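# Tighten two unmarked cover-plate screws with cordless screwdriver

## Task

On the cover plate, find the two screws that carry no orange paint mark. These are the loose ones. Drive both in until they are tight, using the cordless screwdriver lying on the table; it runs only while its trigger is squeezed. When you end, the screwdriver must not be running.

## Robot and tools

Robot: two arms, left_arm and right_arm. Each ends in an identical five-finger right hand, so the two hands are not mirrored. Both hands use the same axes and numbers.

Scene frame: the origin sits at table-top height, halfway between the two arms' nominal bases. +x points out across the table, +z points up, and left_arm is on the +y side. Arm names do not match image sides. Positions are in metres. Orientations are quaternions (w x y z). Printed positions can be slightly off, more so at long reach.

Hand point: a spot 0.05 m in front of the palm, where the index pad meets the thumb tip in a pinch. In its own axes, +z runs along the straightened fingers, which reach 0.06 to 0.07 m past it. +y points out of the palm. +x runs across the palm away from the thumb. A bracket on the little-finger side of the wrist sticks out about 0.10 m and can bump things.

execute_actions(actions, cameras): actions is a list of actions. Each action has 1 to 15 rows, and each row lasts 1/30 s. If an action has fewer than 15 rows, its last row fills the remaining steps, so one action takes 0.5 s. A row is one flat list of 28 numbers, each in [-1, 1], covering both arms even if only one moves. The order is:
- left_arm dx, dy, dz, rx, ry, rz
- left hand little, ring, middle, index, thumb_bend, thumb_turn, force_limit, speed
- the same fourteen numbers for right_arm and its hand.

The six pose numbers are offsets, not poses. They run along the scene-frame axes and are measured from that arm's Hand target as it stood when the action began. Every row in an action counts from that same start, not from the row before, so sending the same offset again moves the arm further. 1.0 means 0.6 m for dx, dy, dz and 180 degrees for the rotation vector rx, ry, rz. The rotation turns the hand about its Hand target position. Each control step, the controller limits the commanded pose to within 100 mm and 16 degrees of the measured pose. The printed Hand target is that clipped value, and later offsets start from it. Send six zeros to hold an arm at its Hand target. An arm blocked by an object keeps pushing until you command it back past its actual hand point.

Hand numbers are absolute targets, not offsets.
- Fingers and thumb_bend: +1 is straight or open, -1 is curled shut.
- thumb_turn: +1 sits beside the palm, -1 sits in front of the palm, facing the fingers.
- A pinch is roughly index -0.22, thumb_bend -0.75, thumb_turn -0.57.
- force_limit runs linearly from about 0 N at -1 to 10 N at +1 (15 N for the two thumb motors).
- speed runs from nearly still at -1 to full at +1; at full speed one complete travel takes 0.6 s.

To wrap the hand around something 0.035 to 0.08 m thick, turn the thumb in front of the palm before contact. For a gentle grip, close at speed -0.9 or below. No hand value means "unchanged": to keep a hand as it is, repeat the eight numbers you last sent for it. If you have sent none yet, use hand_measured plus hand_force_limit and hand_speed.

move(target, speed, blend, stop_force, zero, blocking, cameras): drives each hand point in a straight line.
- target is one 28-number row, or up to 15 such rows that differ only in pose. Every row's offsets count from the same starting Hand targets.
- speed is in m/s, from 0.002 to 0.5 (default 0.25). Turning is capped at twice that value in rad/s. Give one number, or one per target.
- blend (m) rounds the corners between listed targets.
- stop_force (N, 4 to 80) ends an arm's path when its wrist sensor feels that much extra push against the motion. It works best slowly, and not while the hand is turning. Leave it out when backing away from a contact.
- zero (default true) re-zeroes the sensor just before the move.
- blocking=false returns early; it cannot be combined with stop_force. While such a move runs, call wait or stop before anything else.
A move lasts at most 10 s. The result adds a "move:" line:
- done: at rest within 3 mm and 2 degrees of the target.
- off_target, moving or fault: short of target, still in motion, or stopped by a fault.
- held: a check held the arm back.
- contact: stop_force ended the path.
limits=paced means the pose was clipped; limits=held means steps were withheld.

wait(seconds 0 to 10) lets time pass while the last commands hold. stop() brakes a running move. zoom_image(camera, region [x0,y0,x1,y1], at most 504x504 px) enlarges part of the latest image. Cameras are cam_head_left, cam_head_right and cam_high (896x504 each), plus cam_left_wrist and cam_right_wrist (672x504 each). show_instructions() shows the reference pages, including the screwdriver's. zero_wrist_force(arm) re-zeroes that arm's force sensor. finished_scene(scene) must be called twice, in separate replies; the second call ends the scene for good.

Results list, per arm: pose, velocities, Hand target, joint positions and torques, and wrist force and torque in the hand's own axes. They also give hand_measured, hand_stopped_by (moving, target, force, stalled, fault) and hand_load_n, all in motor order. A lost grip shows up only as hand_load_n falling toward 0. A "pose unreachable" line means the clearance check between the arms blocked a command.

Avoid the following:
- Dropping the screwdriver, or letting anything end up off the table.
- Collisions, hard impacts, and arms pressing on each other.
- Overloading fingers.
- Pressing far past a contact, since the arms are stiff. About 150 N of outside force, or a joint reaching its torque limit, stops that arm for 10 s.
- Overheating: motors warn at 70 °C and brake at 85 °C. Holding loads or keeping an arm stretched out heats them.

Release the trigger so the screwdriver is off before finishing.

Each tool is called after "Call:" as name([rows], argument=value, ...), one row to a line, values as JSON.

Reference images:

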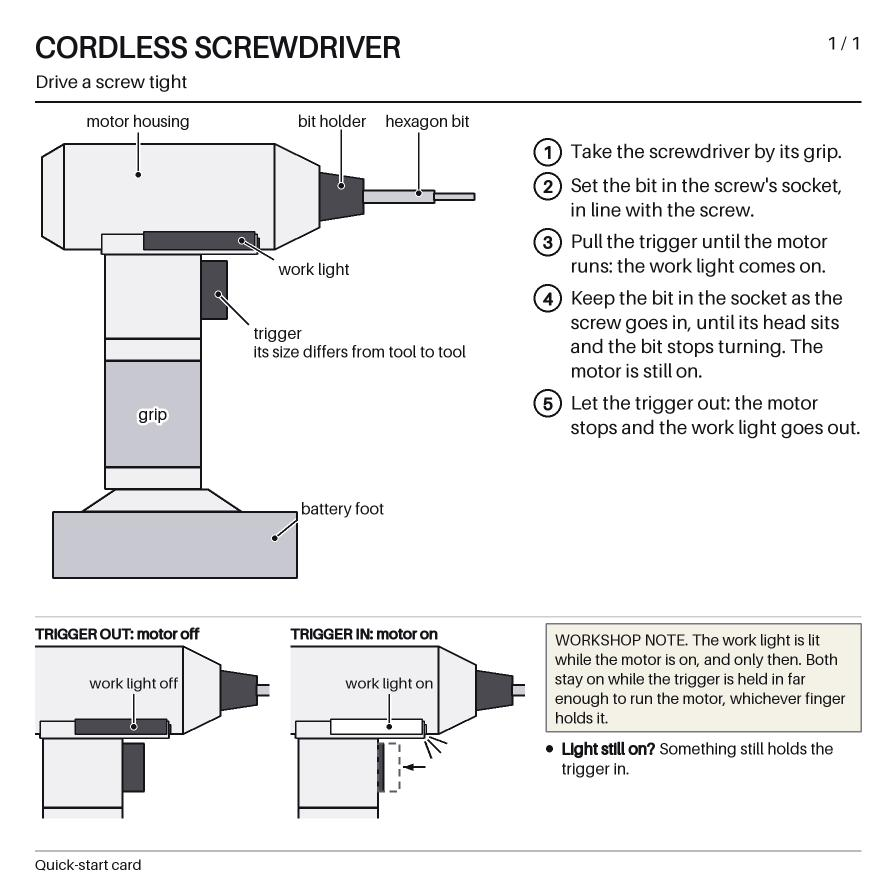

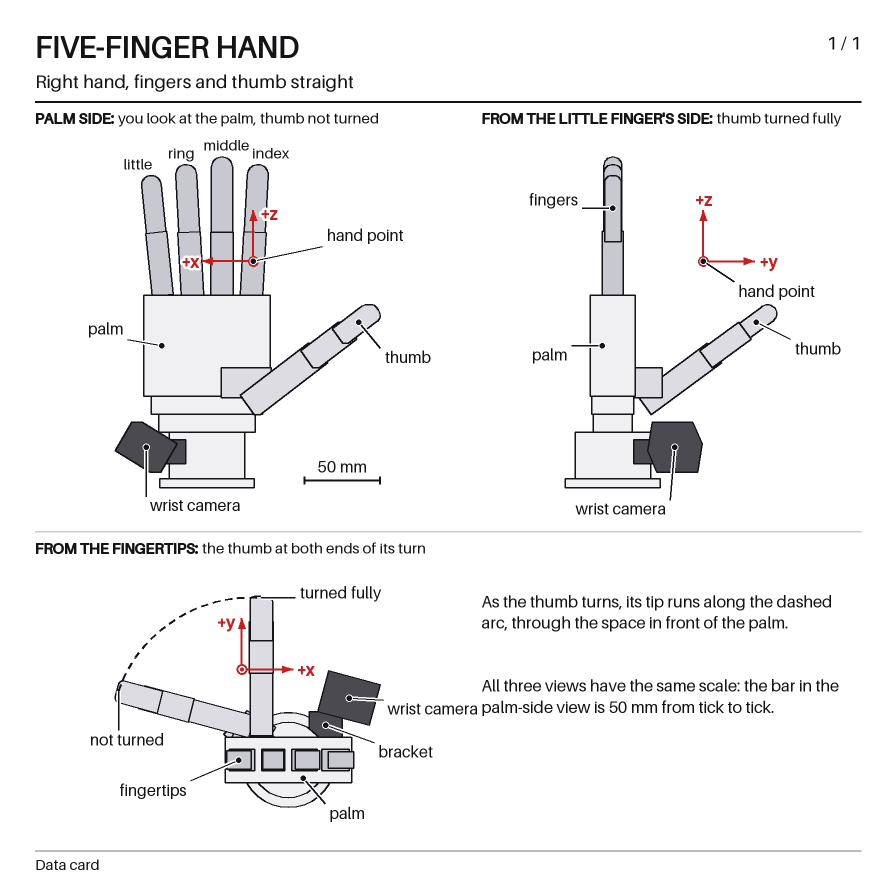

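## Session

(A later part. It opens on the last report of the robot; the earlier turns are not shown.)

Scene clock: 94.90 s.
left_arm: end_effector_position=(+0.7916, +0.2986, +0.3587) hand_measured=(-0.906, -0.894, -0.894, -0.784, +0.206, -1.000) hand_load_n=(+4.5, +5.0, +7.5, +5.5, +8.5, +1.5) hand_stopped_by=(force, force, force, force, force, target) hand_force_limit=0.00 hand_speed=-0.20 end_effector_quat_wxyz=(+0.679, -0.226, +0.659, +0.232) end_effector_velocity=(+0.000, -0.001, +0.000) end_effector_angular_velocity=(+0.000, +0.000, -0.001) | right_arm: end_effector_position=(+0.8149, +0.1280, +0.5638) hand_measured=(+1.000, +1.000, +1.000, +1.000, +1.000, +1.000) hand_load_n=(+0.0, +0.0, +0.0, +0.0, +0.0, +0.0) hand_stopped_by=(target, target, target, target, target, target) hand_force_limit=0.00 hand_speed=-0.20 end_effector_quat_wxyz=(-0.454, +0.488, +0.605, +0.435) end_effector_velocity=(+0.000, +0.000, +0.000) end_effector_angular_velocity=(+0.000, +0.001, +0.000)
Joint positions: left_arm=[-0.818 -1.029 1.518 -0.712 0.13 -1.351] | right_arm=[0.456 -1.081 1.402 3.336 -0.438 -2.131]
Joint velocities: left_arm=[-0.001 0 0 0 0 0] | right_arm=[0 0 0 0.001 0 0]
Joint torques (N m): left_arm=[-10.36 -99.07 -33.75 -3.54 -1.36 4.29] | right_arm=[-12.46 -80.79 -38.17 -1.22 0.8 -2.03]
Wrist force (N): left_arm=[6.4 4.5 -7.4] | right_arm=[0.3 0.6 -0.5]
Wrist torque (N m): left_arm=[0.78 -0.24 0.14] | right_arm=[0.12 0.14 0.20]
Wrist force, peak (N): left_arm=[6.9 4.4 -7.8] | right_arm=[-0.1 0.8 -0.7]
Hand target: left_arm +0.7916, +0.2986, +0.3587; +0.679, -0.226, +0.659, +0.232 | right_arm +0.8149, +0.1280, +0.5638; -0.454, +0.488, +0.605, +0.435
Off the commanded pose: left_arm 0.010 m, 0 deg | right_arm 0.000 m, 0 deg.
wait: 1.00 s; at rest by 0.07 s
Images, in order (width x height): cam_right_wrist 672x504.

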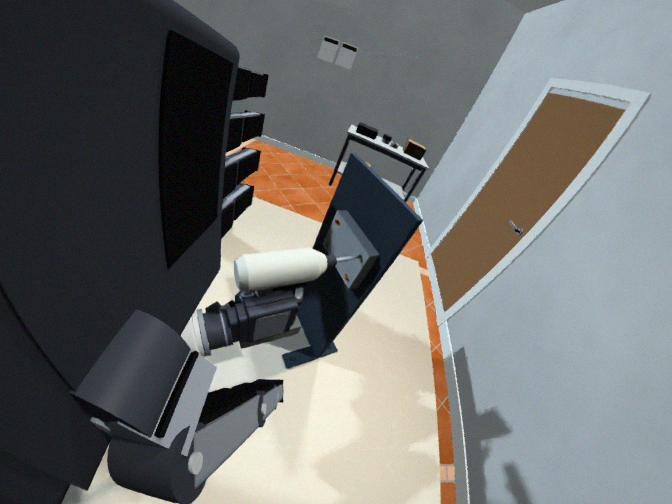

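Call:
move(target=[-0.0053,-0.0041,0,0,0,0,-0.98,-0.98,-0.98,-0.3,-0.97,-1,0.0,-0.2,0,0,0,0,0,0,1,1,1,1,1,1,0,-0.2], speed=0.02, cameras=["cam_right_wrist"])

Call:
zoom_image(camera="cam_right_wrist", region=[340, 245, 370, 275])

Call:
zoom_image(camera="cam_right_wrist", region=[350, 249, 366, 265])

Scene clock: 96.07 s.
left_arm: end_effector_position=(+0.7883, +0.2961, +0.3587) hand_measured=(-0.906, -0.894, -0.894, -0.300, +0.206, -1.000) hand_load_n=(+2.5, +5.0, +10.0, +0.0, +6.0, +5.0) hand_stopped_by=(force, force, force, target, force, target) hand_force_limit=0.00 hand_speed=-0.20 end_effector_quat_wxyz=(+0.679, -0.226, +0.659, +0.232) end_effector_velocity=(+0.000, +0.001, +0.000) end_effector_angular_velocity=(+0.000, +0.000, +0.001) | right_arm: end_effector_position=(+0.8149, +0.1280, +0.5638) hand_measured=(+1.000, +1.000, +1.000, +1.000, +1.000, +1.000) hand_load_n=(+0.0, +0.0, +0.0, +0.0, +0.0, +0.0) hand_stopped_by=(target, target, target, target, target, target) hand_force_limit=0.00 hand_speed=-0.20 end_effector_quat_wxyz=(-0.454, +0.488, +0.605, +0.435) end_effector_velocity=(+0.000, +0.000, +0.001) end_effector_angular_velocity=(+0.000, +0.000, +0.000)
Joint positions: left_arm=[-0.823 -1.032 1.524 -0.722 0.125 -1.343] | right_arm=[0.456 -1.081 1.402 3.336 -0.438 -2.131]
Joint velocities: left_arm=[0 0 0 0 0 0.001] | right_arm=[0 -0.001 0 0.001 0 0]
Joint torques (N m): left_arm=[1.07 -93.56 -31.4 -4.98 0.76 4.2] | right_arm=[-12.54 -81.3 -38.37 -1.26 0.89 -1.89]
Wrist force (N): left_arm=[6.6 4.1 -0.7] | right_arm=[0.1 0.4 -0.4]
Wrist torque (N m): left_arm=[0.65 -0.04 0.17] | right_arm=[0.09 0.16 0.18]
Wrist force, peak (N): left_arm=[6.8 4.6 -7.2] | right_arm=[0.2 0.9 -0.8]
Hand target: left_arm +0.7884, +0.2962, +0.3587; +0.679, -0.226, +0.659, +0.232 | right_arm +0.8149, +0.1280, +0.5638; -0.454, +0.488, +0.605, +0.435
Off the commanded pose: left_arm 0.000 m, 0 deg | right_arm 0.000 m, 0 deg.
move: done
Images, in order (width x height): cam_right_wrist 672x504.

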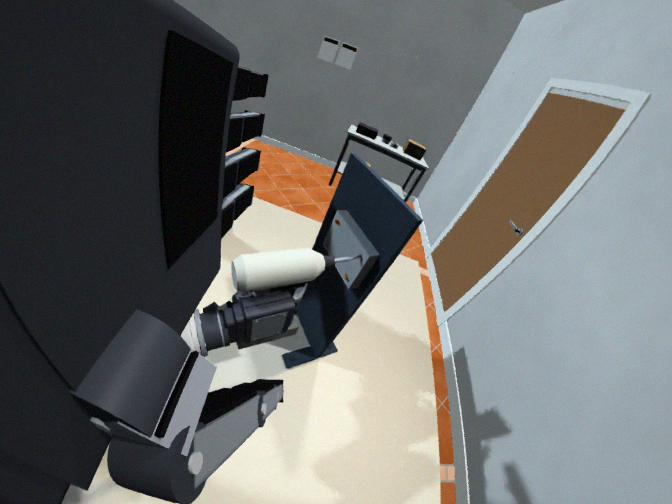

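Scaled by 16.800 from the camera's 672x504 image, which has a finer 960x720 frame.

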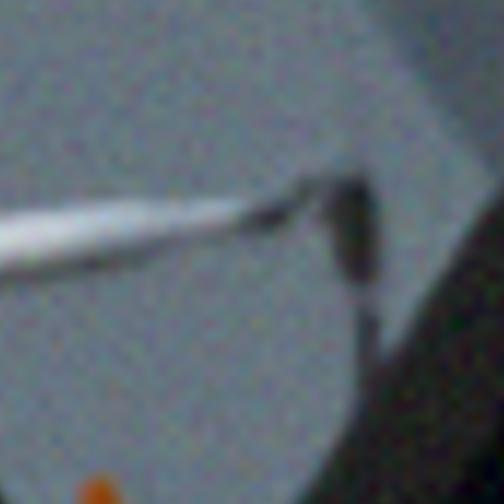

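Scaled by 31.500 from the camera's 672x504 image, which has a finer 960x720 frame.

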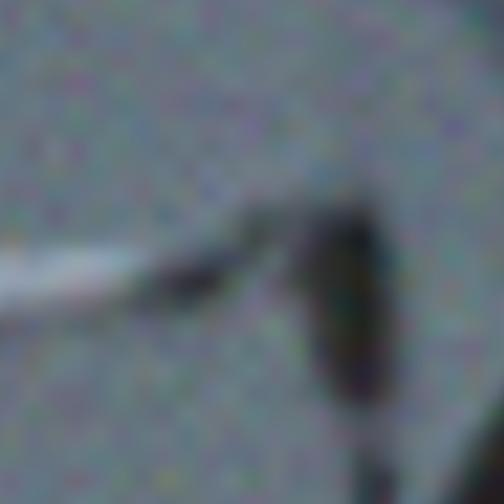

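Call:
move([
  [-0.001,0.0013,0.0008,0,0,0,-0.98,-0.98,-0.98,-0.8,-0.97,-1,0.0,-0.2,0,0,0,0,0,0,1,1,1,1,1,1,0,-0.2],
  [0.0161,0.0147,0.0008,0,0,0,-0.98,-0.98,-0.98,-0.8,-0.97,-1,0.0,-0.2,0,0,0,0,0,0,1,1,1,1,1,1,0,-0.2],
], speed=[0.01,0.006], stop_force=8, cameras=["cam_right_wrist"])

Call:
zoom_image(camera="cam_right_wrist", region=[340, 245, 370, 275])

Scene clock: 98.97 s.
left_arm: end_effector_position=(+0.7906, +0.2991, +0.3592) hand_measured=(-0.906, -0.894, -0.894, -0.784, +0.206, -1.000) hand_load_n=(+3.5, +4.5, +8.5, +5.0, +8.0, +2.5) hand_stopped_by=(force, force, force, force, force, target) hand_force_limit=0.00 hand_speed=-0.20 end_effector_quat_wxyz=(+0.679, -0.226, +0.659, +0.232) end_effector_velocity=(+0.000, +0.000, +0.000) end_effector_angular_velocity=(+0.000, +0.000, +0.000) | right_arm: end_effector_position=(+0.8149, +0.1280, +0.5638) hand_measured=(+1.000, +1.000, +1.000, +1.000, +1.000, +1.000) hand_load_n=(+0.0, +0.0, +0.0, +0.0, +0.0, +0.0) hand_stopped_by=(target, target, target, target, target, target) hand_force_limit=0.00 hand_speed=-0.20 end_effector_quat_wxyz=(-0.454, +0.488, +0.605, +0.435) end_effector_velocity=(+0.000, +0.000, +0.000) end_effector_angular_velocity=(+0.000, +0.000, +0.000)
Joint positions: left_arm=[-0.819 -1.032 1.521 -0.714 0.13 -1.35] | right_arm=[0.456 -1.081 1.402 3.336 -0.438 -2.131]
Joint velocities: left_arm=[-0.001 0 0 -0.001 -0.001 0.001] | right_arm=[0 0 0 0 0 0]
Joint torques (N m): left_arm=[-11.26 -98.97 -30.28 -4.73 -0.96 3.97] | right_arm=[-10.77 -82.96 -39.72 -1.35 1.25 -1.99]
Wrist force (N): left_arm=[6.0 3.6 -3.9] | right_arm=[0.2 0.5 -0.4]
Wrist torque (N m): left_arm=[0.72 -0.11 0.13] | right_arm=[0.10 0.15 0.19]
Wrist force, peak (N): left_arm=[6.3 3.8 -9.4] | right_arm=[-0.2 0.6 -0.9]
Hand target: left_arm +0.7906, +0.2991, +0.3592; +0.679, -0.226, +0.659, +0.232 | right_arm +0.8149, +0.1280, +0.5638; -0.454, +0.488, +0.605, +0.435
Off the commanded pose: left_arm 0.010 m, 0 deg | right_arm 0.000 m, 0 deg.
move: contact (left_arm); path passed 1 of 2 targets
Images, in order (width x height): cam_right_wrist 672x504.

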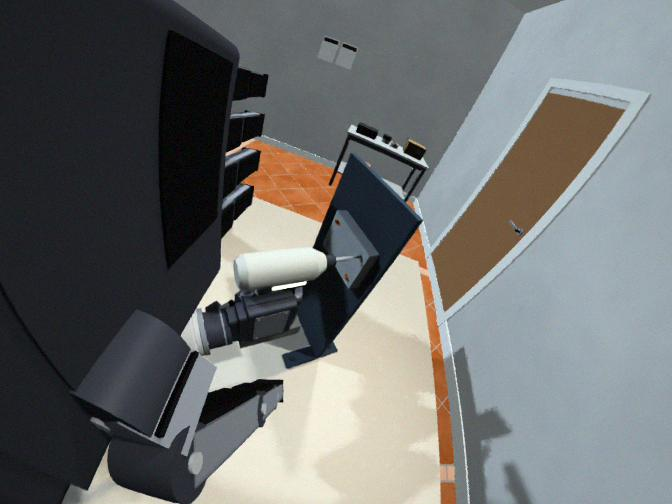

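Scaled by 16.800 from the camera's 672x504 image, which has a finer 960x720 frame.

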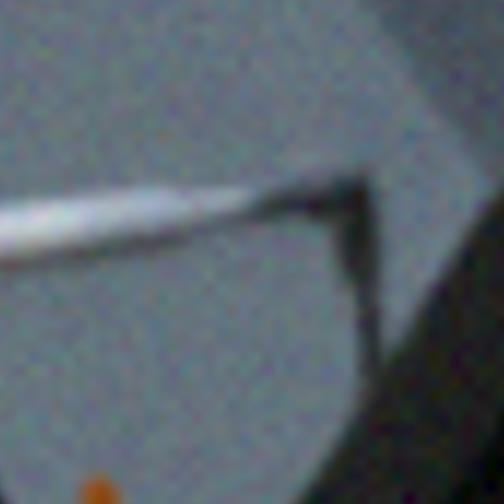

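Call:
wait(seconds=0.5, cameras=["cam_right_wrist"])

Call:
zoom_image(camera="cam_right_wrist", region=[340, 245, 370, 275])

Scene clock: 99.97 s.
left_arm: end_effector_position=(+0.7906, +0.2991, +0.3592) hand_measured=(-0.906, -0.894, -0.894, -0.784, +0.206, -1.000) hand_load_n=(+3.0, +4.5, +8.5, +5.5, +8.0, +2.0) hand_stopped_by=(force, force, force, force, force, target) hand_force_limit=0.00 hand_speed=-0.20 end_effector_quat_wxyz=(+0.679, -0.226, +0.659, +0.232) end_effector_velocity=(+0.000, +0.000, -0.001) end_effector_angular_velocity=(+0.001, +0.001, +0.000) | right_arm: end_effector_position=(+0.8149, +0.1280, +0.5638) hand_measured=(+1.000, +1.000, +1.000, +1.000, +1.000, +1.000) hand_load_n=(+0.0, +0.0, +0.0, +0.0, +0.0, +0.0) hand_stopped_by=(target, target, target, target, target, target) hand_force_limit=0.00 hand_speed=-0.20 end_effector_quat_wxyz=(-0.454, +0.488, +0.605, +0.435) end_effector_velocity=(+0.000, +0.000, +0.000) end_effector_angular_velocity=(-0.001, +0.001, +0.000)
Joint positions: left_arm=[-0.819 -1.032 1.521 -0.714 0.13 -1.35] | right_arm=[0.456 -1.081 1.402 3.336 -0.438 -2.131]
Joint velocities: left_arm=[0 0.001 0 0 0 0] | right_arm=[0 0 0 0.001 0 0]
Joint torques (N m): left_arm=[-9.75 -96.43 -32.4 -3.9 -1.23 4.08] | right_arm=[-11.16 -82.96 -39.99 -1.58 1.46 -1.93]
Wrist force (N): left_arm=[6.0 3.5 -3.5] | right_arm=[0.0 0.6 -0.6]
Wrist torque (N m): left_arm=[0.68 -0.10 0.13] | right_arm=[0.13 0.18 0.19]
Wrist force, peak (N): left_arm=[6.0 4.2 -3.4] | right_arm=[0.4 0.7 -1.0]
Hand target: left_arm +0.7906, +0.2991, +0.3592; +0.679, -0.226, +0.659, +0.232 | right_arm +0.8149, +0.1280, +0.5638; -0.454, +0.488, +0.605, +0.435
Off the commanded pose: left_arm 0.010 m, 0 deg | right_arm 0.000 m, 0 deg.
wait: 0.50 s; at rest from the start
Images, in order (width x height): cam_right_wrist 672x504.

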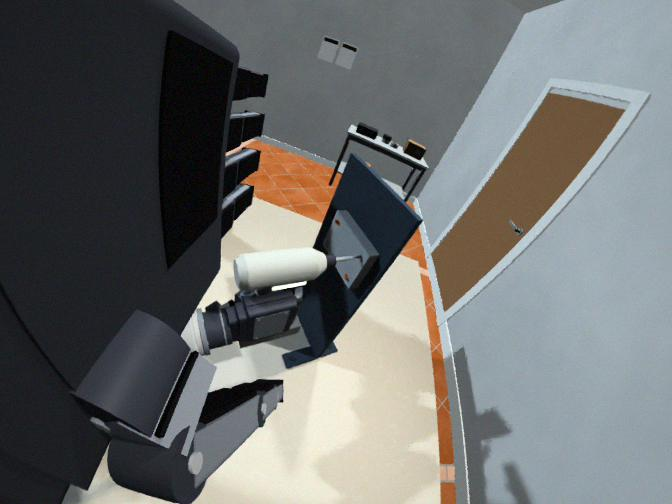

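Scaled by 16.800 from the camera's 672x504 image, which has a finer 960x720 frame.

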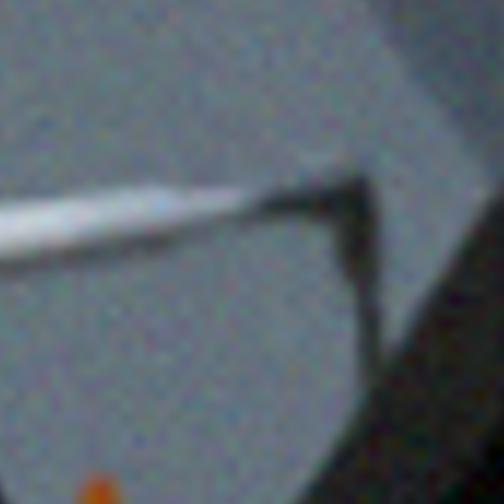

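Call:
move(target=[-0.0328,-0.0257,0,0,0,0,-0.98,-0.98,-0.98,-0.3,-0.97,-1,0.0,-0.2,0,0,0,0,0,0,1,1,1,1,1,1,0,-0.2], speed=0.05, cameras=["cam_right_wrist"])

Call:
zoom_image(camera="cam_right_wrist", region=[340, 245, 370, 275])

Call:
zoom_image(camera="cam_right_wrist", region=[300, 200, 390, 300])

Scene clock: 101.67 s.
left_arm: end_effector_position=(+0.7708, +0.2837, +0.3592) hand_measured=(-0.906, -0.894, -0.894, -0.300, +0.206, -1.000) hand_load_n=(+1.5, +4.5, +10.0, +0.0, +6.0, +4.5) hand_stopped_by=(force, force, force, target, force, target) hand_force_limit=0.00 hand_speed=-0.20 end_effector_quat_wxyz=(+0.679, -0.226, +0.659, +0.232) end_effector_velocity=(+0.000, +0.001, +0.000) end_effector_angular_velocity=(-0.001, -0.001, +0.001) | right_arm: end_effector_position=(+0.8149, +0.1280, +0.5638) hand_measured=(+1.000, +1.000, +1.000, +1.000, +1.000, +1.000) hand_load_n=(+0.0, +0.0, +0.0, +0.0, +0.0, +0.0) hand_stopped_by=(target, target, target, target, target, target) hand_force_limit=0.00 hand_speed=-0.20 end_effector_quat_wxyz=(-0.454, +0.488, +0.605, +0.435) end_effector_velocity=(+0.000, +0.000, +0.001) end_effector_angular_velocity=(+0.001, -0.001, +0.000)
Joint positions: left_arm=[-0.848 -1.052 1.558 -0.793 0.101 -1.287] | right_arm=[0.456 -1.081 1.402 3.336 -0.438 -2.131]
Joint velocities: left_arm=[0.001 0 0 0 0 -0.001] | right_arm=[0 -0.001 0 0 0 0]
Joint torques (N m): left_arm=[7 -98.6 -29.55 -0.92 3.6 0.99] | right_arm=[-10.21 -84.09 -40.18 -1.56 1.38 -1.86]
Wrist force (N): left_arm=[6.2 3.7 -0.5] | right_arm=[0.3 0.5 -0.5]
Wrist torque (N m): left_arm=[0.59 0.01 0.14] | right_arm=[0.10 0.14 0.20]
Wrist force, peak (N): left_arm=[6.4 4.0 -3.5] | right_arm=[0.3 0.8 -1.0]
Hand target: left_arm +0.7709, +0.2837, +0.3592; +0.679, -0.226, +0.659, +0.232 | right_arm +0.8149, +0.1280, +0.5638; -0.454, +0.488, +0.605, +0.435
Off the commanded pose: left_arm 0.000 m, 0 deg | right_arm 0.000 m, 0 deg.
move: done
Images, in order (width x height): cam_right_wrist 672x504.

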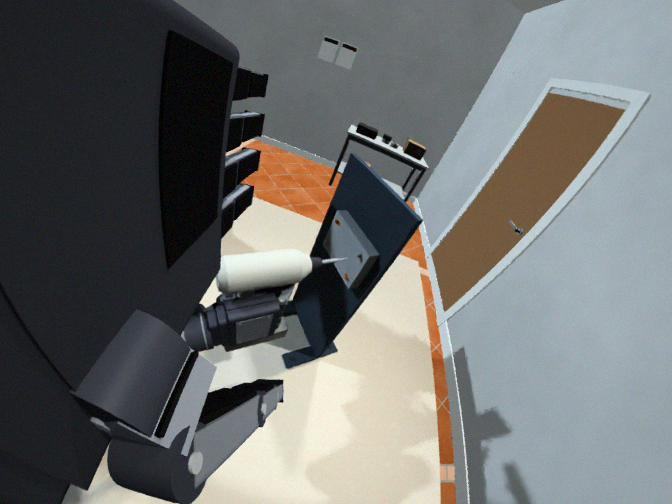

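Scaled by 16.800 from the camera's 672x504 image, which has a finer 960x720 frame.

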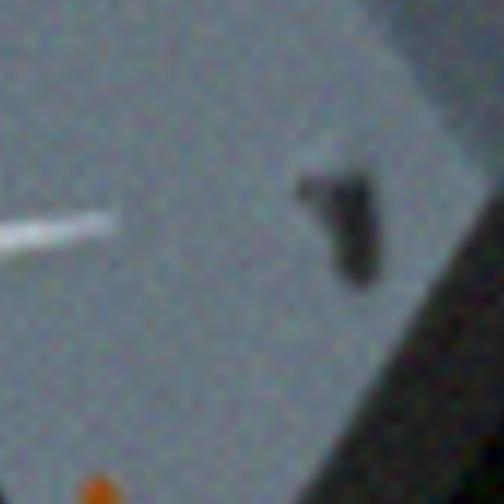

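Scaled by 5.040 from the camera's 672x504 image, which has a finer 960x720 frame.

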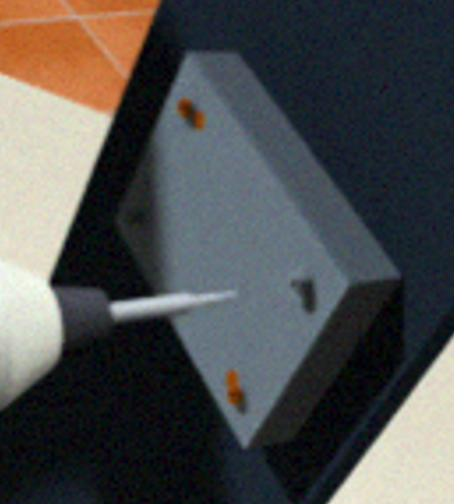

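Call:
move(target=[0.02637,0.02314,0.0003,0,0,0,-0.98,-0.98,-0.98,-0.3,-0.97,-1,0.0,-0.2,0,0,0,0,0,0,1,1,1,1,1,1,0,-0.2], speed=0.05, cameras=["cam_right_wrist"])

Call:
zoom_image(camera="cam_right_wrist", region=[340, 245, 370, 275])

Scene clock: 102.87 s.
left_arm: end_effector_position=(+0.7868, +0.2977, +0.3593) hand_measured=(-0.906, -0.894, -0.894, -0.300, +0.206, -1.000) hand_load_n=(+1.5, +4.5, +10.0, +0.0, +6.0, +4.5) hand_stopped_by=(force, force, force, target, force, target) hand_force_limit=0.00 hand_speed=-0.20 end_effector_quat_wxyz=(+0.679, -0.226, +0.659, +0.232) end_effector_velocity=(+0.000, +0.001, +0.000) end_effector_angular_velocity=(+0.001, +0.001, +0.001) | right_arm: end_effector_position=(+0.8149, +0.1280, +0.5638) hand_measured=(+1.000, +1.000, +1.000, +1.000, +1.000, +1.000) hand_load_n=(+0.0, +0.0, +0.0, +0.0, +0.0, +0.0) hand_stopped_by=(target, target, target, target, target, target) hand_force_limit=0.00 hand_speed=-0.20 end_effector_quat_wxyz=(-0.454, +0.488, +0.605, +0.435) end_effector_velocity=(+0.000, +0.000, +0.001) end_effector_angular_velocity=(+0.000, +0.000, +0.000)
Joint positions: left_arm=[-0.823 -1.036 1.529 -0.724 0.125 -1.342] | right_arm=[0.456 -1.081 1.402 3.336 -0.438 -2.131]
Joint velocities: left_arm=[0.001 0 0 0 -0.001 0.001] | right_arm=[0 -0.001 0 0 0 0]
Joint torques (N m): left_arm=[-11.87 -68.79 -54.28 0.83 -1.64 -2.88] | right_arm=[-10.13 -85.36 -41.06 -1.77 1.55 -1.9]
Wrist force (N): left_arm=[6.5 3.9 -0.8] | right_arm=[0.1 0.4 -0.7]
Wrist torque (N m): left_arm=[0.63 -0.02 0.15] | right_arm=[0.08 0.17 0.18]
Wrist force, peak (N): left_arm=[7.0 3.9 -1.5] | right_arm=[0.5 0.7 -1.0]
Hand target: left_arm +0.7867, +0.2976, +0.3594; +0.679, -0.226, +0.659, +0.232 | right_arm +0.8149, +0.1280, +0.5638; -0.454, +0.488, +0.605, +0.435
Off the commanded pose: left_arm 0.000 m, 0 deg | right_arm 0.000 m, 0 deg.
move: done
Images, in order (width x height): cam_right_wrist 672x504.

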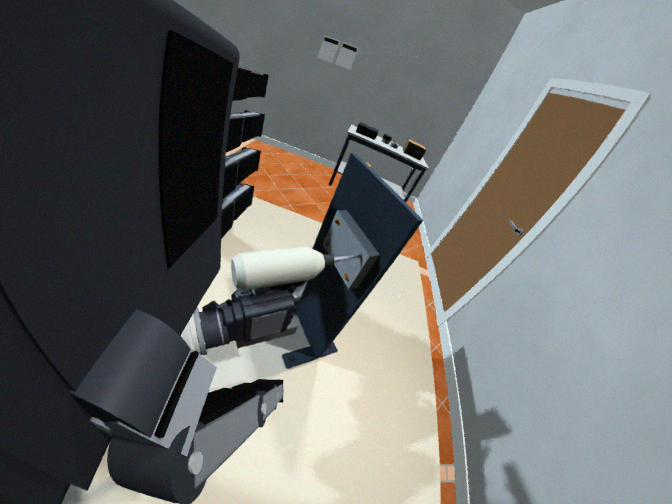

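Scaled by 16.800 from the camera's 672x504 image, which has a finer 960x720 frame.

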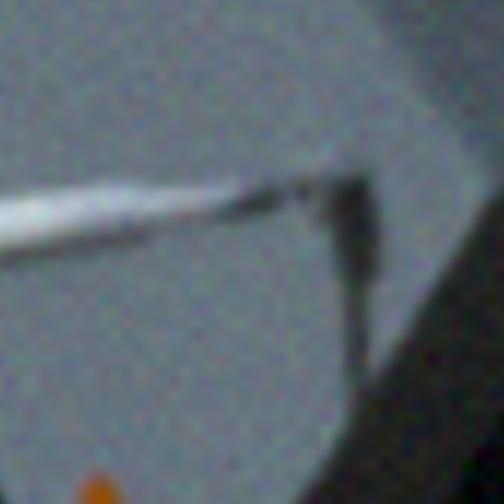

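Call:
move(target=[0.0105,0.0082,0,0,0,0,-0.98,-0.98,-0.98,-0.8,-0.97,-1,0.0,-0.2,0,0,0,0,0,0,1,1,1,1,1,1,0,-0.2], speed=0.006, stop_force=5, cameras=["cam_right_wrist"])

Call:
zoom_image(camera="cam_right_wrist", region=[340, 245, 370, 275])

Scene clock: 105.97 s.
left_arm: end_effector_position=(+0.7899, +0.3001, +0.3594) hand_measured=(-0.906, -0.894, -0.894, -0.784, +0.206, -1.000) hand_load_n=(+2.0, +4.0, +9.0, +5.5, +7.0, +3.0) hand_stopped_by=(force, force, force, force, force, target) hand_force_limit=0.00 hand_speed=-0.20 end_effector_quat_wxyz=(+0.679, -0.226, +0.659, +0.232) end_effector_velocity=(+0.000, -0.001, +0.000) end_effector_angular_velocity=(+0.001, +0.001, +0.000) | right_arm: end_effector_position=(+0.8149, +0.1280, +0.5638) hand_measured=(+1.000, +1.000, +1.000, +1.000, +1.000, +1.000) hand_load_n=(+0.0, +0.0, +0.0, +0.0, +0.0, +0.0) hand_stopped_by=(target, target, target, target, target, target) hand_force_limit=0.00 hand_speed=-0.20 end_effector_quat_wxyz=(-0.454, +0.488, +0.605, +0.435) end_effector_velocity=(+0.000, +0.000, +0.000) end_effector_angular_velocity=(-0.001, +0.001, +0.000)
Joint positions: left_arm=[-0.818 -1.033 1.524 -0.714 0.13 -1.35] | right_arm=[0.456 -1.081 1.402 3.336 -0.438 -2.131]
Joint velocities: left_arm=[-0.001 0 0 0 -0.001 0.001] | right_arm=[0 0 0 0.002 0 0]
Joint torques (N m): left_arm=[-11.31 -97.63 -31.17 -4.28 -1.13 4.33] | right_arm=[-9.29 -86.59 -41.57 -1.96 1.52 -1.77]
Wrist force (N): left_arm=[5.5 4.2 -1.9] | right_arm=[0.0 0.4 -0.4]
Wrist torque (N m): left_arm=[0.61 -0.06 0.10] | right_arm=[0.07 0.18 0.18]
Wrist force, peak (N): left_arm=[7.0 5.2 -8.4] | right_arm=[0.0 0.7 -0.9]
Hand target: left_arm +0.7899, +0.3001, +0.3594; +0.679, -0.226, +0.659, +0.232 | right_arm +0.8149, +0.1280, +0.5638; -0.454, +0.488, +0.605, +0.435
Off the commanded pose: left_arm 0.004 m, 0 deg | right_arm 0.000 m, 0 deg.
move: contact (left_arm)
Images, in order (width x height): cam_right_wrist 672x504.

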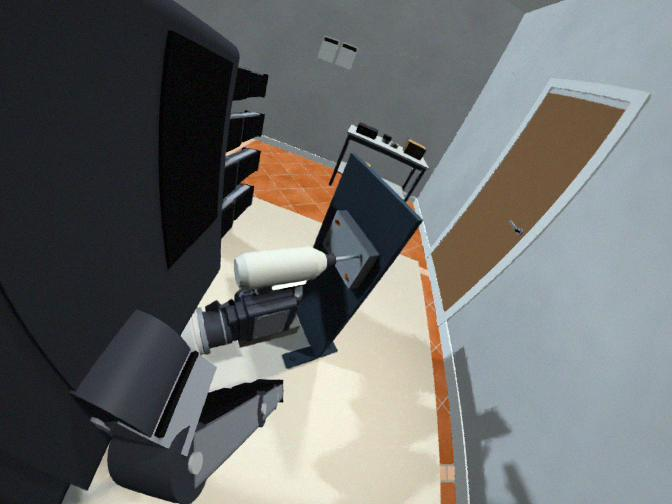

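Scaled by 16.800 from the camera's 672x504 image, which has a finer 960x720 frame.

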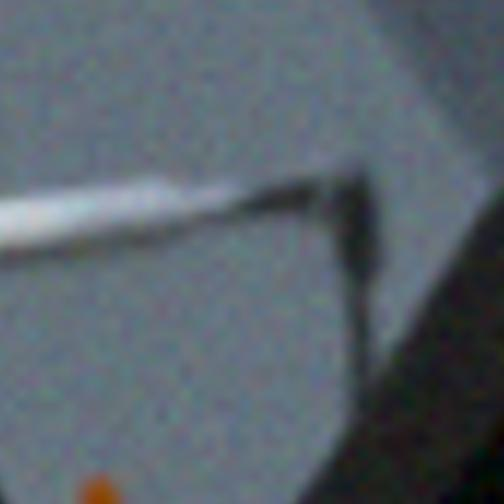

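Call:
move([
  [0.00092,0.00072,0,0,0,0,-0.98,-0.98,-0.98,-0.8,-0.97,-1,0.0,-0.2,0,0,0,0,0,0,1,1,1,1,1,1,0,-0.2],
  [0.0003,0.00151,0,0,0,0,-0.98,-0.98,-0.98,-0.8,-0.97,-1,0.0,-0.2,0,0,0,0,0,0,1,1,1,1,1,1,0,-0.2],
  [0.00061,0.00111,0.00083,0,0,0,-0.98,-0.98,-0.98,-0.8,-0.97,-1,0.0,-0.2,0,0,0,0,0,0,1,1,1,1,1,1,0,-0.2],
  [0.00123,0.00033,0.00083,0,0,0,-0.98,-0.98,-0.98,-0.8,-0.97,-1,0.0,-0.2,0,0,0,0,0,0,1,1,1,1,1,1,0,-0.2],
  [0.00154,-0.00007,0,0,0,0,-0.98,-0.98,-0.98,-0.8,-0.97,-1,0.0,-0.2,0,0,0,0,0,0,1,1,1,1,1,1,0,-0.2],
  [0.00123,0.00033,-0.00083,0,0,0,-0.98,-0.98,-0.98,-0.8,-0.97,-1,0.0,-0.2,0,0,0,0,0,0,1,1,1,1,1,1,0,-0.2],
  [0.00061,0.00111,-0.00083,0,0,0,-0.98,-0.98,-0.98,-0.8,-0.97,-1,0.0,-0.2,0,0,0,0,0,0,1,1,1,1,1,1,0,-0.2],
  [0.0003,0.00151,0,0,0,0,-0.98,-0.98,-0.98,-0.8,-0.97,-1,0.0,-0.2,0,0,0,0,0,0,1,1,1,1,1,1,0,-0.2],
], speed=0.003, stop_force=10, cameras=["cam_right_wrist"])

Call:
zoom_image(camera="cam_right_wrist", region=[340, 245, 370, 275])

Scene clock: 109.47 s.
left_arm: end_effector_position=(+0.7901, +0.3010, +0.3594) hand_measured=(-0.906, -0.894, -0.894, -0.784, +0.206, -1.000) hand_load_n=(+1.5, +4.5, +9.0, +5.5, +7.0, +2.5) hand_stopped_by=(force, force, force, force, force, target) hand_force_limit=0.00 hand_speed=-0.20 end_effector_quat_wxyz=(+0.679, -0.226, +0.659, +0.232) end_effector_velocity=(+0.000, +0.001, +0.000) end_effector_angular_velocity=(+0.001, +0.000, +0.001) | right_arm: end_effector_position=(+0.8149, +0.1280, +0.5638) hand_measured=(+1.000, +1.000, +1.000, +1.000, +1.000, +1.000) hand_load_n=(+0.5, +0.0, +0.0, +0.0, +0.0, +0.0) hand_stopped_by=(target, target, target, target, target, target) hand_force_limit=0.00 hand_speed=-0.20 end_effector_quat_wxyz=(-0.454, +0.488, +0.605, +0.435) end_effector_velocity=(+0.001, +0.001, -0.003) end_effector_angular_velocity=(-0.002, +0.003, +0.001)
Joint positions: left_arm=[-0.817 -1.034 1.524 -0.713 0.131 -1.351] | right_arm=[0.456 -1.081 1.402 3.336 -0.438 -2.131]
Joint velocities: left_arm=[0.002 0 0 0 0 0.001] | right_arm=[0 0.002 0 0.001 0.001 0]
Joint torques (N m): left_arm=[8.85 -93.14 -36.6 1.73 2.47 -2.83] | right_arm=[-7.5 -88.2 -42.44 -2.04 1.54 -1.92]
Wrist force (N): left_arm=[5.3 2.7 -3.1] | right_arm=[0.0 0.2 -0.3]
Wrist torque (N m): left_arm=[0.80 -0.13 0.15] | right_arm=[0.04 0.17 0.18]
Wrist force, peak (N): left_arm=[7.3 5.9 -5.6] | right_arm=[0.3 1.1 -0.5]
Hand target: left_arm +0.7901, +0.3010, +0.3594; +0.679, -0.226, +0.659, +0.232 | right_arm +0.8149, +0.1280, +0.5638; -0.454, +0.488, +0.605, +0.435
Off the commanded pose: left_arm 0.000 m, 0 deg | right_arm 0.000 m, 0 deg.
move: done
Images, in order (width x height): cam_right_wrist 672x504.

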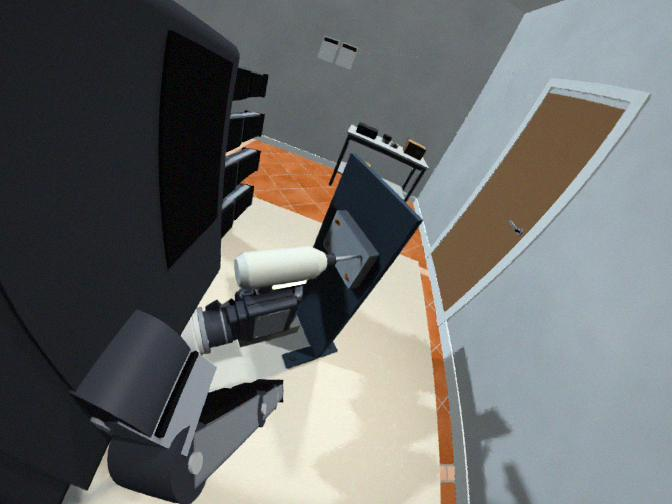

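Scaled by 16.800 from the camera's 672x504 image, which has a finer 960x720 frame.

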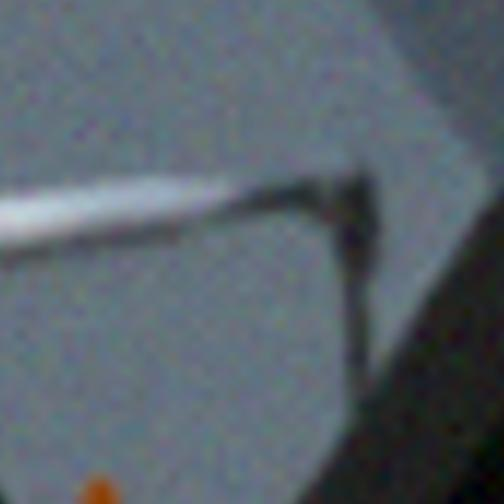

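Call:
move([
  [0.00043,0.00161,0,0,0,0,-0.98,-0.98,-0.98,-0.8,-0.97,-1,0.0,-0.2,0,0,0,0,0,0,1,1,1,1,1,1,0,-0.2],
  [0.00079,0.00115,0.00142,0,0,0,-0.98,-0.98,-0.98,-0.8,-0.97,-1,0.0,-0.2,0,0,0,0,0,0,1,1,1,1,1,1,0,-0.2],
  [0.00167,0.00003,0.002,0,0,0,-0.98,-0.98,-0.98,-0.8,-0.97,-1,0.0,-0.2,0,0,0,0,0,0,1,1,1,1,1,1,0,-0.2],
  [0.00254,-0.00108,0.00142,0,0,0,-0.98,-0.98,-0.98,-0.8,-0.97,-1,0.0,-0.2,0,0,0,0,0,0,1,1,1,1,1,1,0,-0.2],
  [0.0029,-0.00154,0,0,0,0,-0.98,-0.98,-0.98,-0.8,-0.97,-1,0.0,-0.2,0,0,0,0,0,0,1,1,1,1,1,1,0,-0.2],
  [0.00254,-0.00108,-0.00142,0,0,0,-0.98,-0.98,-0.98,-0.8,-0.97,-1,0.0,-0.2,0,0,0,0,0,0,1,1,1,1,1,1,0,-0.2],
  [0.00167,0.00003,-0.002,0,0,0,-0.98,-0.98,-0.98,-0.8,-0.97,-1,0.0,-0.2,0,0,0,0,0,0,1,1,1,1,1,1,0,-0.2],
], speed=0.003, stop_force=10, cameras=["cam_right_wrist"])

Call:
zoom_image(camera="cam_right_wrist", region=[340, 245, 370, 275])

Scene clock: 113.07 s.
left_arm: end_effector_position=(+0.7911, +0.3010, +0.3582) hand_measured=(-0.906, -0.894, -0.894, -0.784, +0.206, -1.000) hand_load_n=(+2.0, +4.5, +9.0, +5.5, +7.0, +1.0) hand_stopped_by=(force, force, force, force, force, target) hand_force_limit=0.00 hand_speed=-0.20 end_effector_quat_wxyz=(+0.679, -0.226, +0.659, +0.232) end_effector_velocity=(+0.000, +0.000, +0.000) end_effector_angular_velocity=(+0.001, +0.000, +0.000) | right_arm: end_effector_position=(+0.8149, +0.1280, +0.5638) hand_measured=(+1.000, +1.000, +1.000, +1.000, +1.000, +1.000) hand_load_n=(+0.0, +0.0, +0.0, +0.5, +0.0, +0.0) hand_stopped_by=(target, target, target, target, target, target) hand_force_limit=0.00 hand_speed=-0.20 end_effector_quat_wxyz=(-0.454, +0.488, +0.605, +0.435) end_effector_velocity=(+0.000, +0.000, +0.002) end_effector_angular_velocity=(+0.000, -0.001, +0.000)
Joint positions: left_arm=[-0.817 -1.031 1.523 -0.712 0.132 -1.353] | right_arm=[0.456 -1.081 1.402 3.336 -0.438 -2.131]
Joint velocities: left_arm=[0.001 0 0 0 0.001 0.001] | right_arm=[0 -0.002 0 0.001 0 0]
Joint torques (N m): left_arm=[10.34 -96.66 -41.84 -3.92 2.81 -3.58] | right_arm=[-7.43 -89.6 -43.46 -2.33 1.49 -1.96]
Wrist force (N): left_arm=[5.1 4.0 -5.6] | right_arm=[0.3 0.3 -0.5]
Wrist torque (N m): left_arm=[0.82 -0.22 0.11] | right_arm=[0.06 0.15 0.19]
Wrist force, peak (N): left_arm=[9.6 4.8 -8.0] | right_arm=[0.0 0.4 -1.1]
Hand target: left_arm +0.7911, +0.3010, +0.3582; +0.679, -0.226, +0.659, +0.232 | right_arm +0.8149, +0.1280, +0.5638; -0.454, +0.488, +0.605, +0.435
Off the commanded pose: left_arm 0.000 m, 0 deg | right_arm 0.000 m, 0 deg.
move: done
Images, in order (width x height): cam_right_wrist 672x504.

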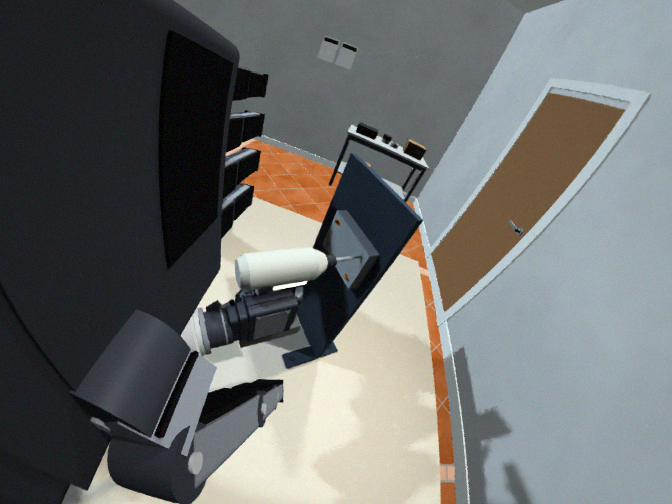

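Scaled by 16.800 from the camera's 672x504 image, which has a finer 960x720 frame.

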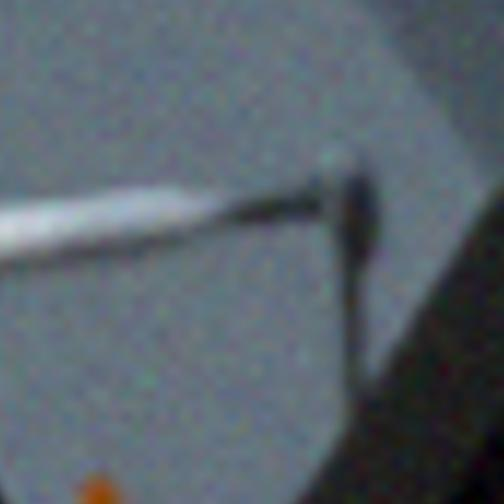

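Call:
move(target=[-0.00788,-0.00616,0.002,0,0,0,-0.98,-0.98,-0.98,-0.3,-0.97,-1,0.0,-0.2,0,0,0,0,0,0,-0.98,-0.98,-0.98,-0.98,1,1,0,0.0], speed=0.03, cameras=[])

Call:
move(target=[0,0,0,0,0,0,-0.98,-0.98,-0.98,-0.3,-0.97,-1,0.0,-0.2,0.0415,0.188,-0.14,0,0,0,-0.98,-0.98,-0.98,-0.98,1,1,0,0.0], speed=0.12)

Call:
zoom_image(camera="cam_right_wrist", region=[335, 240, 385, 278])

Scene clock: 116.53 s.
left_arm: end_effector_position=(+0.7863, +0.2973, +0.3594) hand_measured=(-0.906, -0.894, -0.894, -0.300, +0.206, -1.000) hand_load_n=(+1.0, +4.0, +10.0, +0.0, +6.5, +3.0) hand_stopped_by=(force, force, force, target, force, target) hand_force_limit=0.00 hand_speed=-0.20 end_effector_quat_wxyz=(+0.679, -0.226, +0.659, +0.232) end_effector_velocity=(+0.000, +0.000, +0.001) end_effector_angular_velocity=(+0.000, +0.000, +0.000) | right_arm: end_effector_position=(+0.8149, +0.1280, +0.5638) hand_measured=(-0.980, -0.980, -0.980, -0.980, +1.000, +1.000) hand_load_n=(+0.0, +0.0, +0.0, +0.0, -0.5, +0.0) hand_stopped_by=(target, target, target, target, target, target) hand_force_limit=0.00 hand_speed=0.00 end_effector_quat_wxyz=(-0.454, +0.488, +0.605, +0.435) end_effector_velocity=(+0.000, +0.000, -0.001) end_effector_angular_velocity=(-0.001, +0.001, +0.000)
Joint positions: left_arm=[-0.824 -1.037 1.53 -0.726 0.125 -1.341] | right_arm=[0.456 -1.081 1.402 3.336 -0.438 -2.131]
Joint velocities: left_arm=[0 -0.001 0 0 0.001 0.001] | right_arm=[0 0.001 0 0 0 0]
Joint torques (N m): left_arm=[9.59 -69.85 -32.05 -3.64 2.68 4.3] | right_arm=[-5.42 -90.36 -44.39 -2.62 1.42 -2.05]
Wrist force (N): left_arm=[6.4 3.7 -0.8] | right_arm=[0.3 0.2 -0.3]
Wrist torque (N m): left_arm=[0.59 0.00 0.14] | right_arm=[0.04 0.16 0.20]
Wrist force, peak (N): left_arm=[5.9 4.1 -5.6] | right_arm=[0.6 0.6 -0.8]
Hand target: left_arm +0.7863, +0.2973, +0.3594; +0.679, -0.226, +0.659, +0.232 | right_arm +0.8149, +0.1280, +0.5638; -0.454, +0.488, +0.605, +0.435
Off the commanded pose: left_arm 0.000 m, 0 deg | right_arm 0.000 m, 0 deg.
move: done
No camera images: "cameras" was empty.

Scene clock: 118.10 s.
left_arm: end_effector_position=(+0.7863, +0.2973, +0.3594) hand_measured=(-0.906, -0.894, -0.894, -0.300, +0.206, -1.000) hand_load_n=(+1.0, +4.0, +10.0, +0.0, +6.5, +3.0) hand_stopped_by=(force, force, force, target, force, target) hand_force_limit=0.00 hand_speed=-0.20 end_effector_quat_wxyz=(+0.679, -0.226, +0.659, +0.232) end_effector_velocity=(+0.000, +0.000, +0.000) end_effector_angular_velocity=(+0.002, +0.002, +0.000) | right_arm: end_effector_position=(+0.8398, +0.2409, +0.4800) hand_measured=(-0.980, -0.980, -0.980, -0.980, +1.000, +1.000) hand_load_n=(+0.0, +0.0, +0.0, +0.0, +0.0, +0.0) hand_stopped_by=(target, target, target, target, target, target) hand_force_limit=0.00 hand_speed=0.00 end_effector_quat_wxyz=(-0.454, +0.488, +0.606, +0.435) end_effector_velocity=(+0.000, +0.000, +0.000) end_effector_angular_velocity=(-0.001, +0.001, +0.001)
Joint positions: left_arm=[-0.824 -1.037 1.53 -0.726 0.125 -1.341] | right_arm=[0.543 -0.864 1.211 3.233 -0.516 -2.043]
Joint velocities: left_arm=[0 0 0 0 0 0.002] | right_arm=[0 -0.001 0.001 0.001 0.001 -0.001]
Joint torques (N m): left_arm=[5 -66.17 -39.06 -1.87 3.14 4.52] | right_arm=[-15.24 -107.03 -37.13 0.05 2.99 -2.36]
Wrist force (N): left_arm=[6.6 3.7 -0.8] | right_arm=[0.2 0.7 -0.6]
Wrist torque (N m): left_arm=[0.60 -0.04 0.15] | right_arm=[0.14 0.19 0.21]
Wrist force, peak (N): left_arm=[6.8 4.1 -0.8] | right_arm=[0.9 0.0 -1.9]
Hand target: left_arm +0.7863, +0.2973, +0.3594; +0.679, -0.226, +0.659, +0.232 | right_arm +0.8399, +0.2408, +0.4799; -0.454, +0.488, +0.606, +0.435
Off the commanded pose: left_arm 0.000 m, 0 deg | right_arm 0.000 m, 0 deg.
move: done

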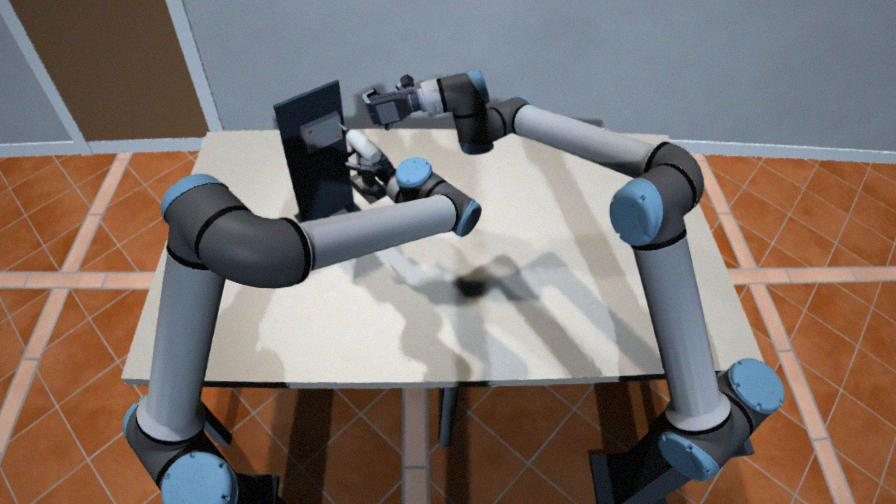

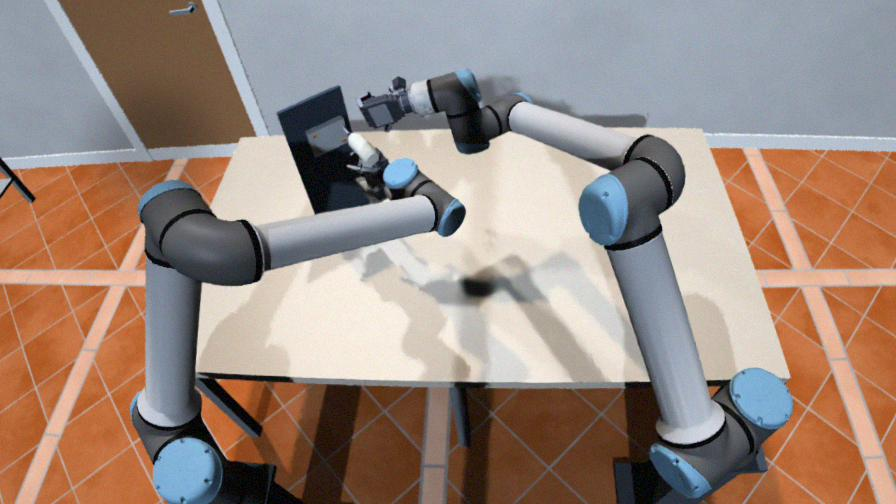

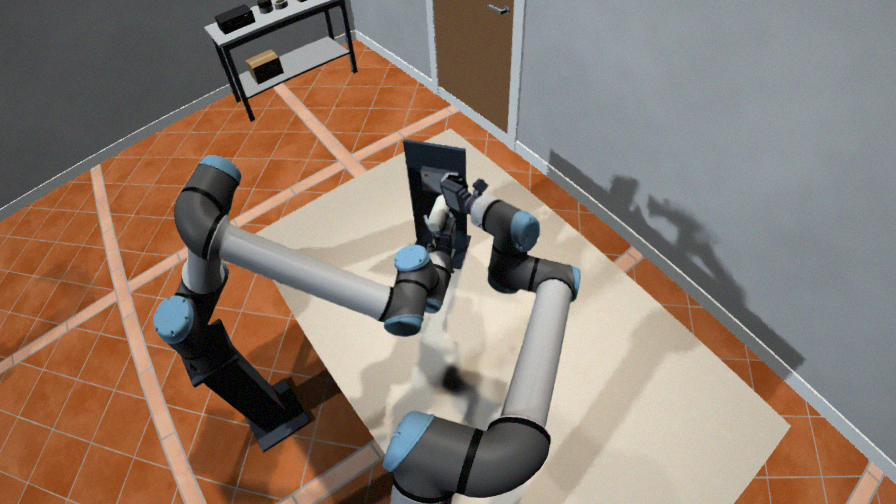

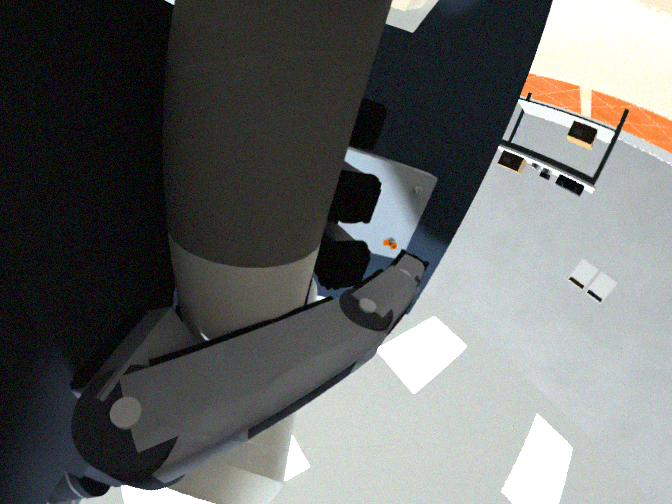

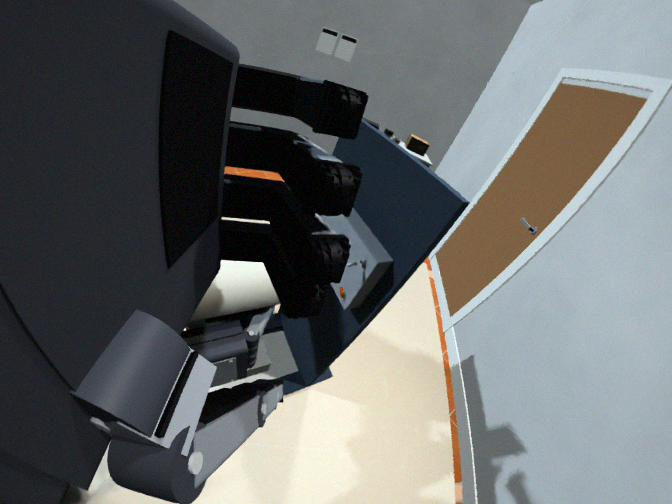

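Scaled by 10.080 from the camera's 672x504 image, which has a finer 960x720 frame.

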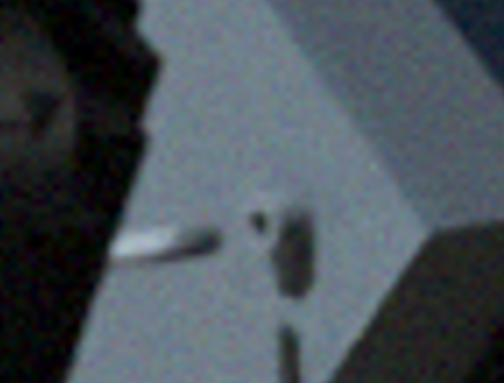

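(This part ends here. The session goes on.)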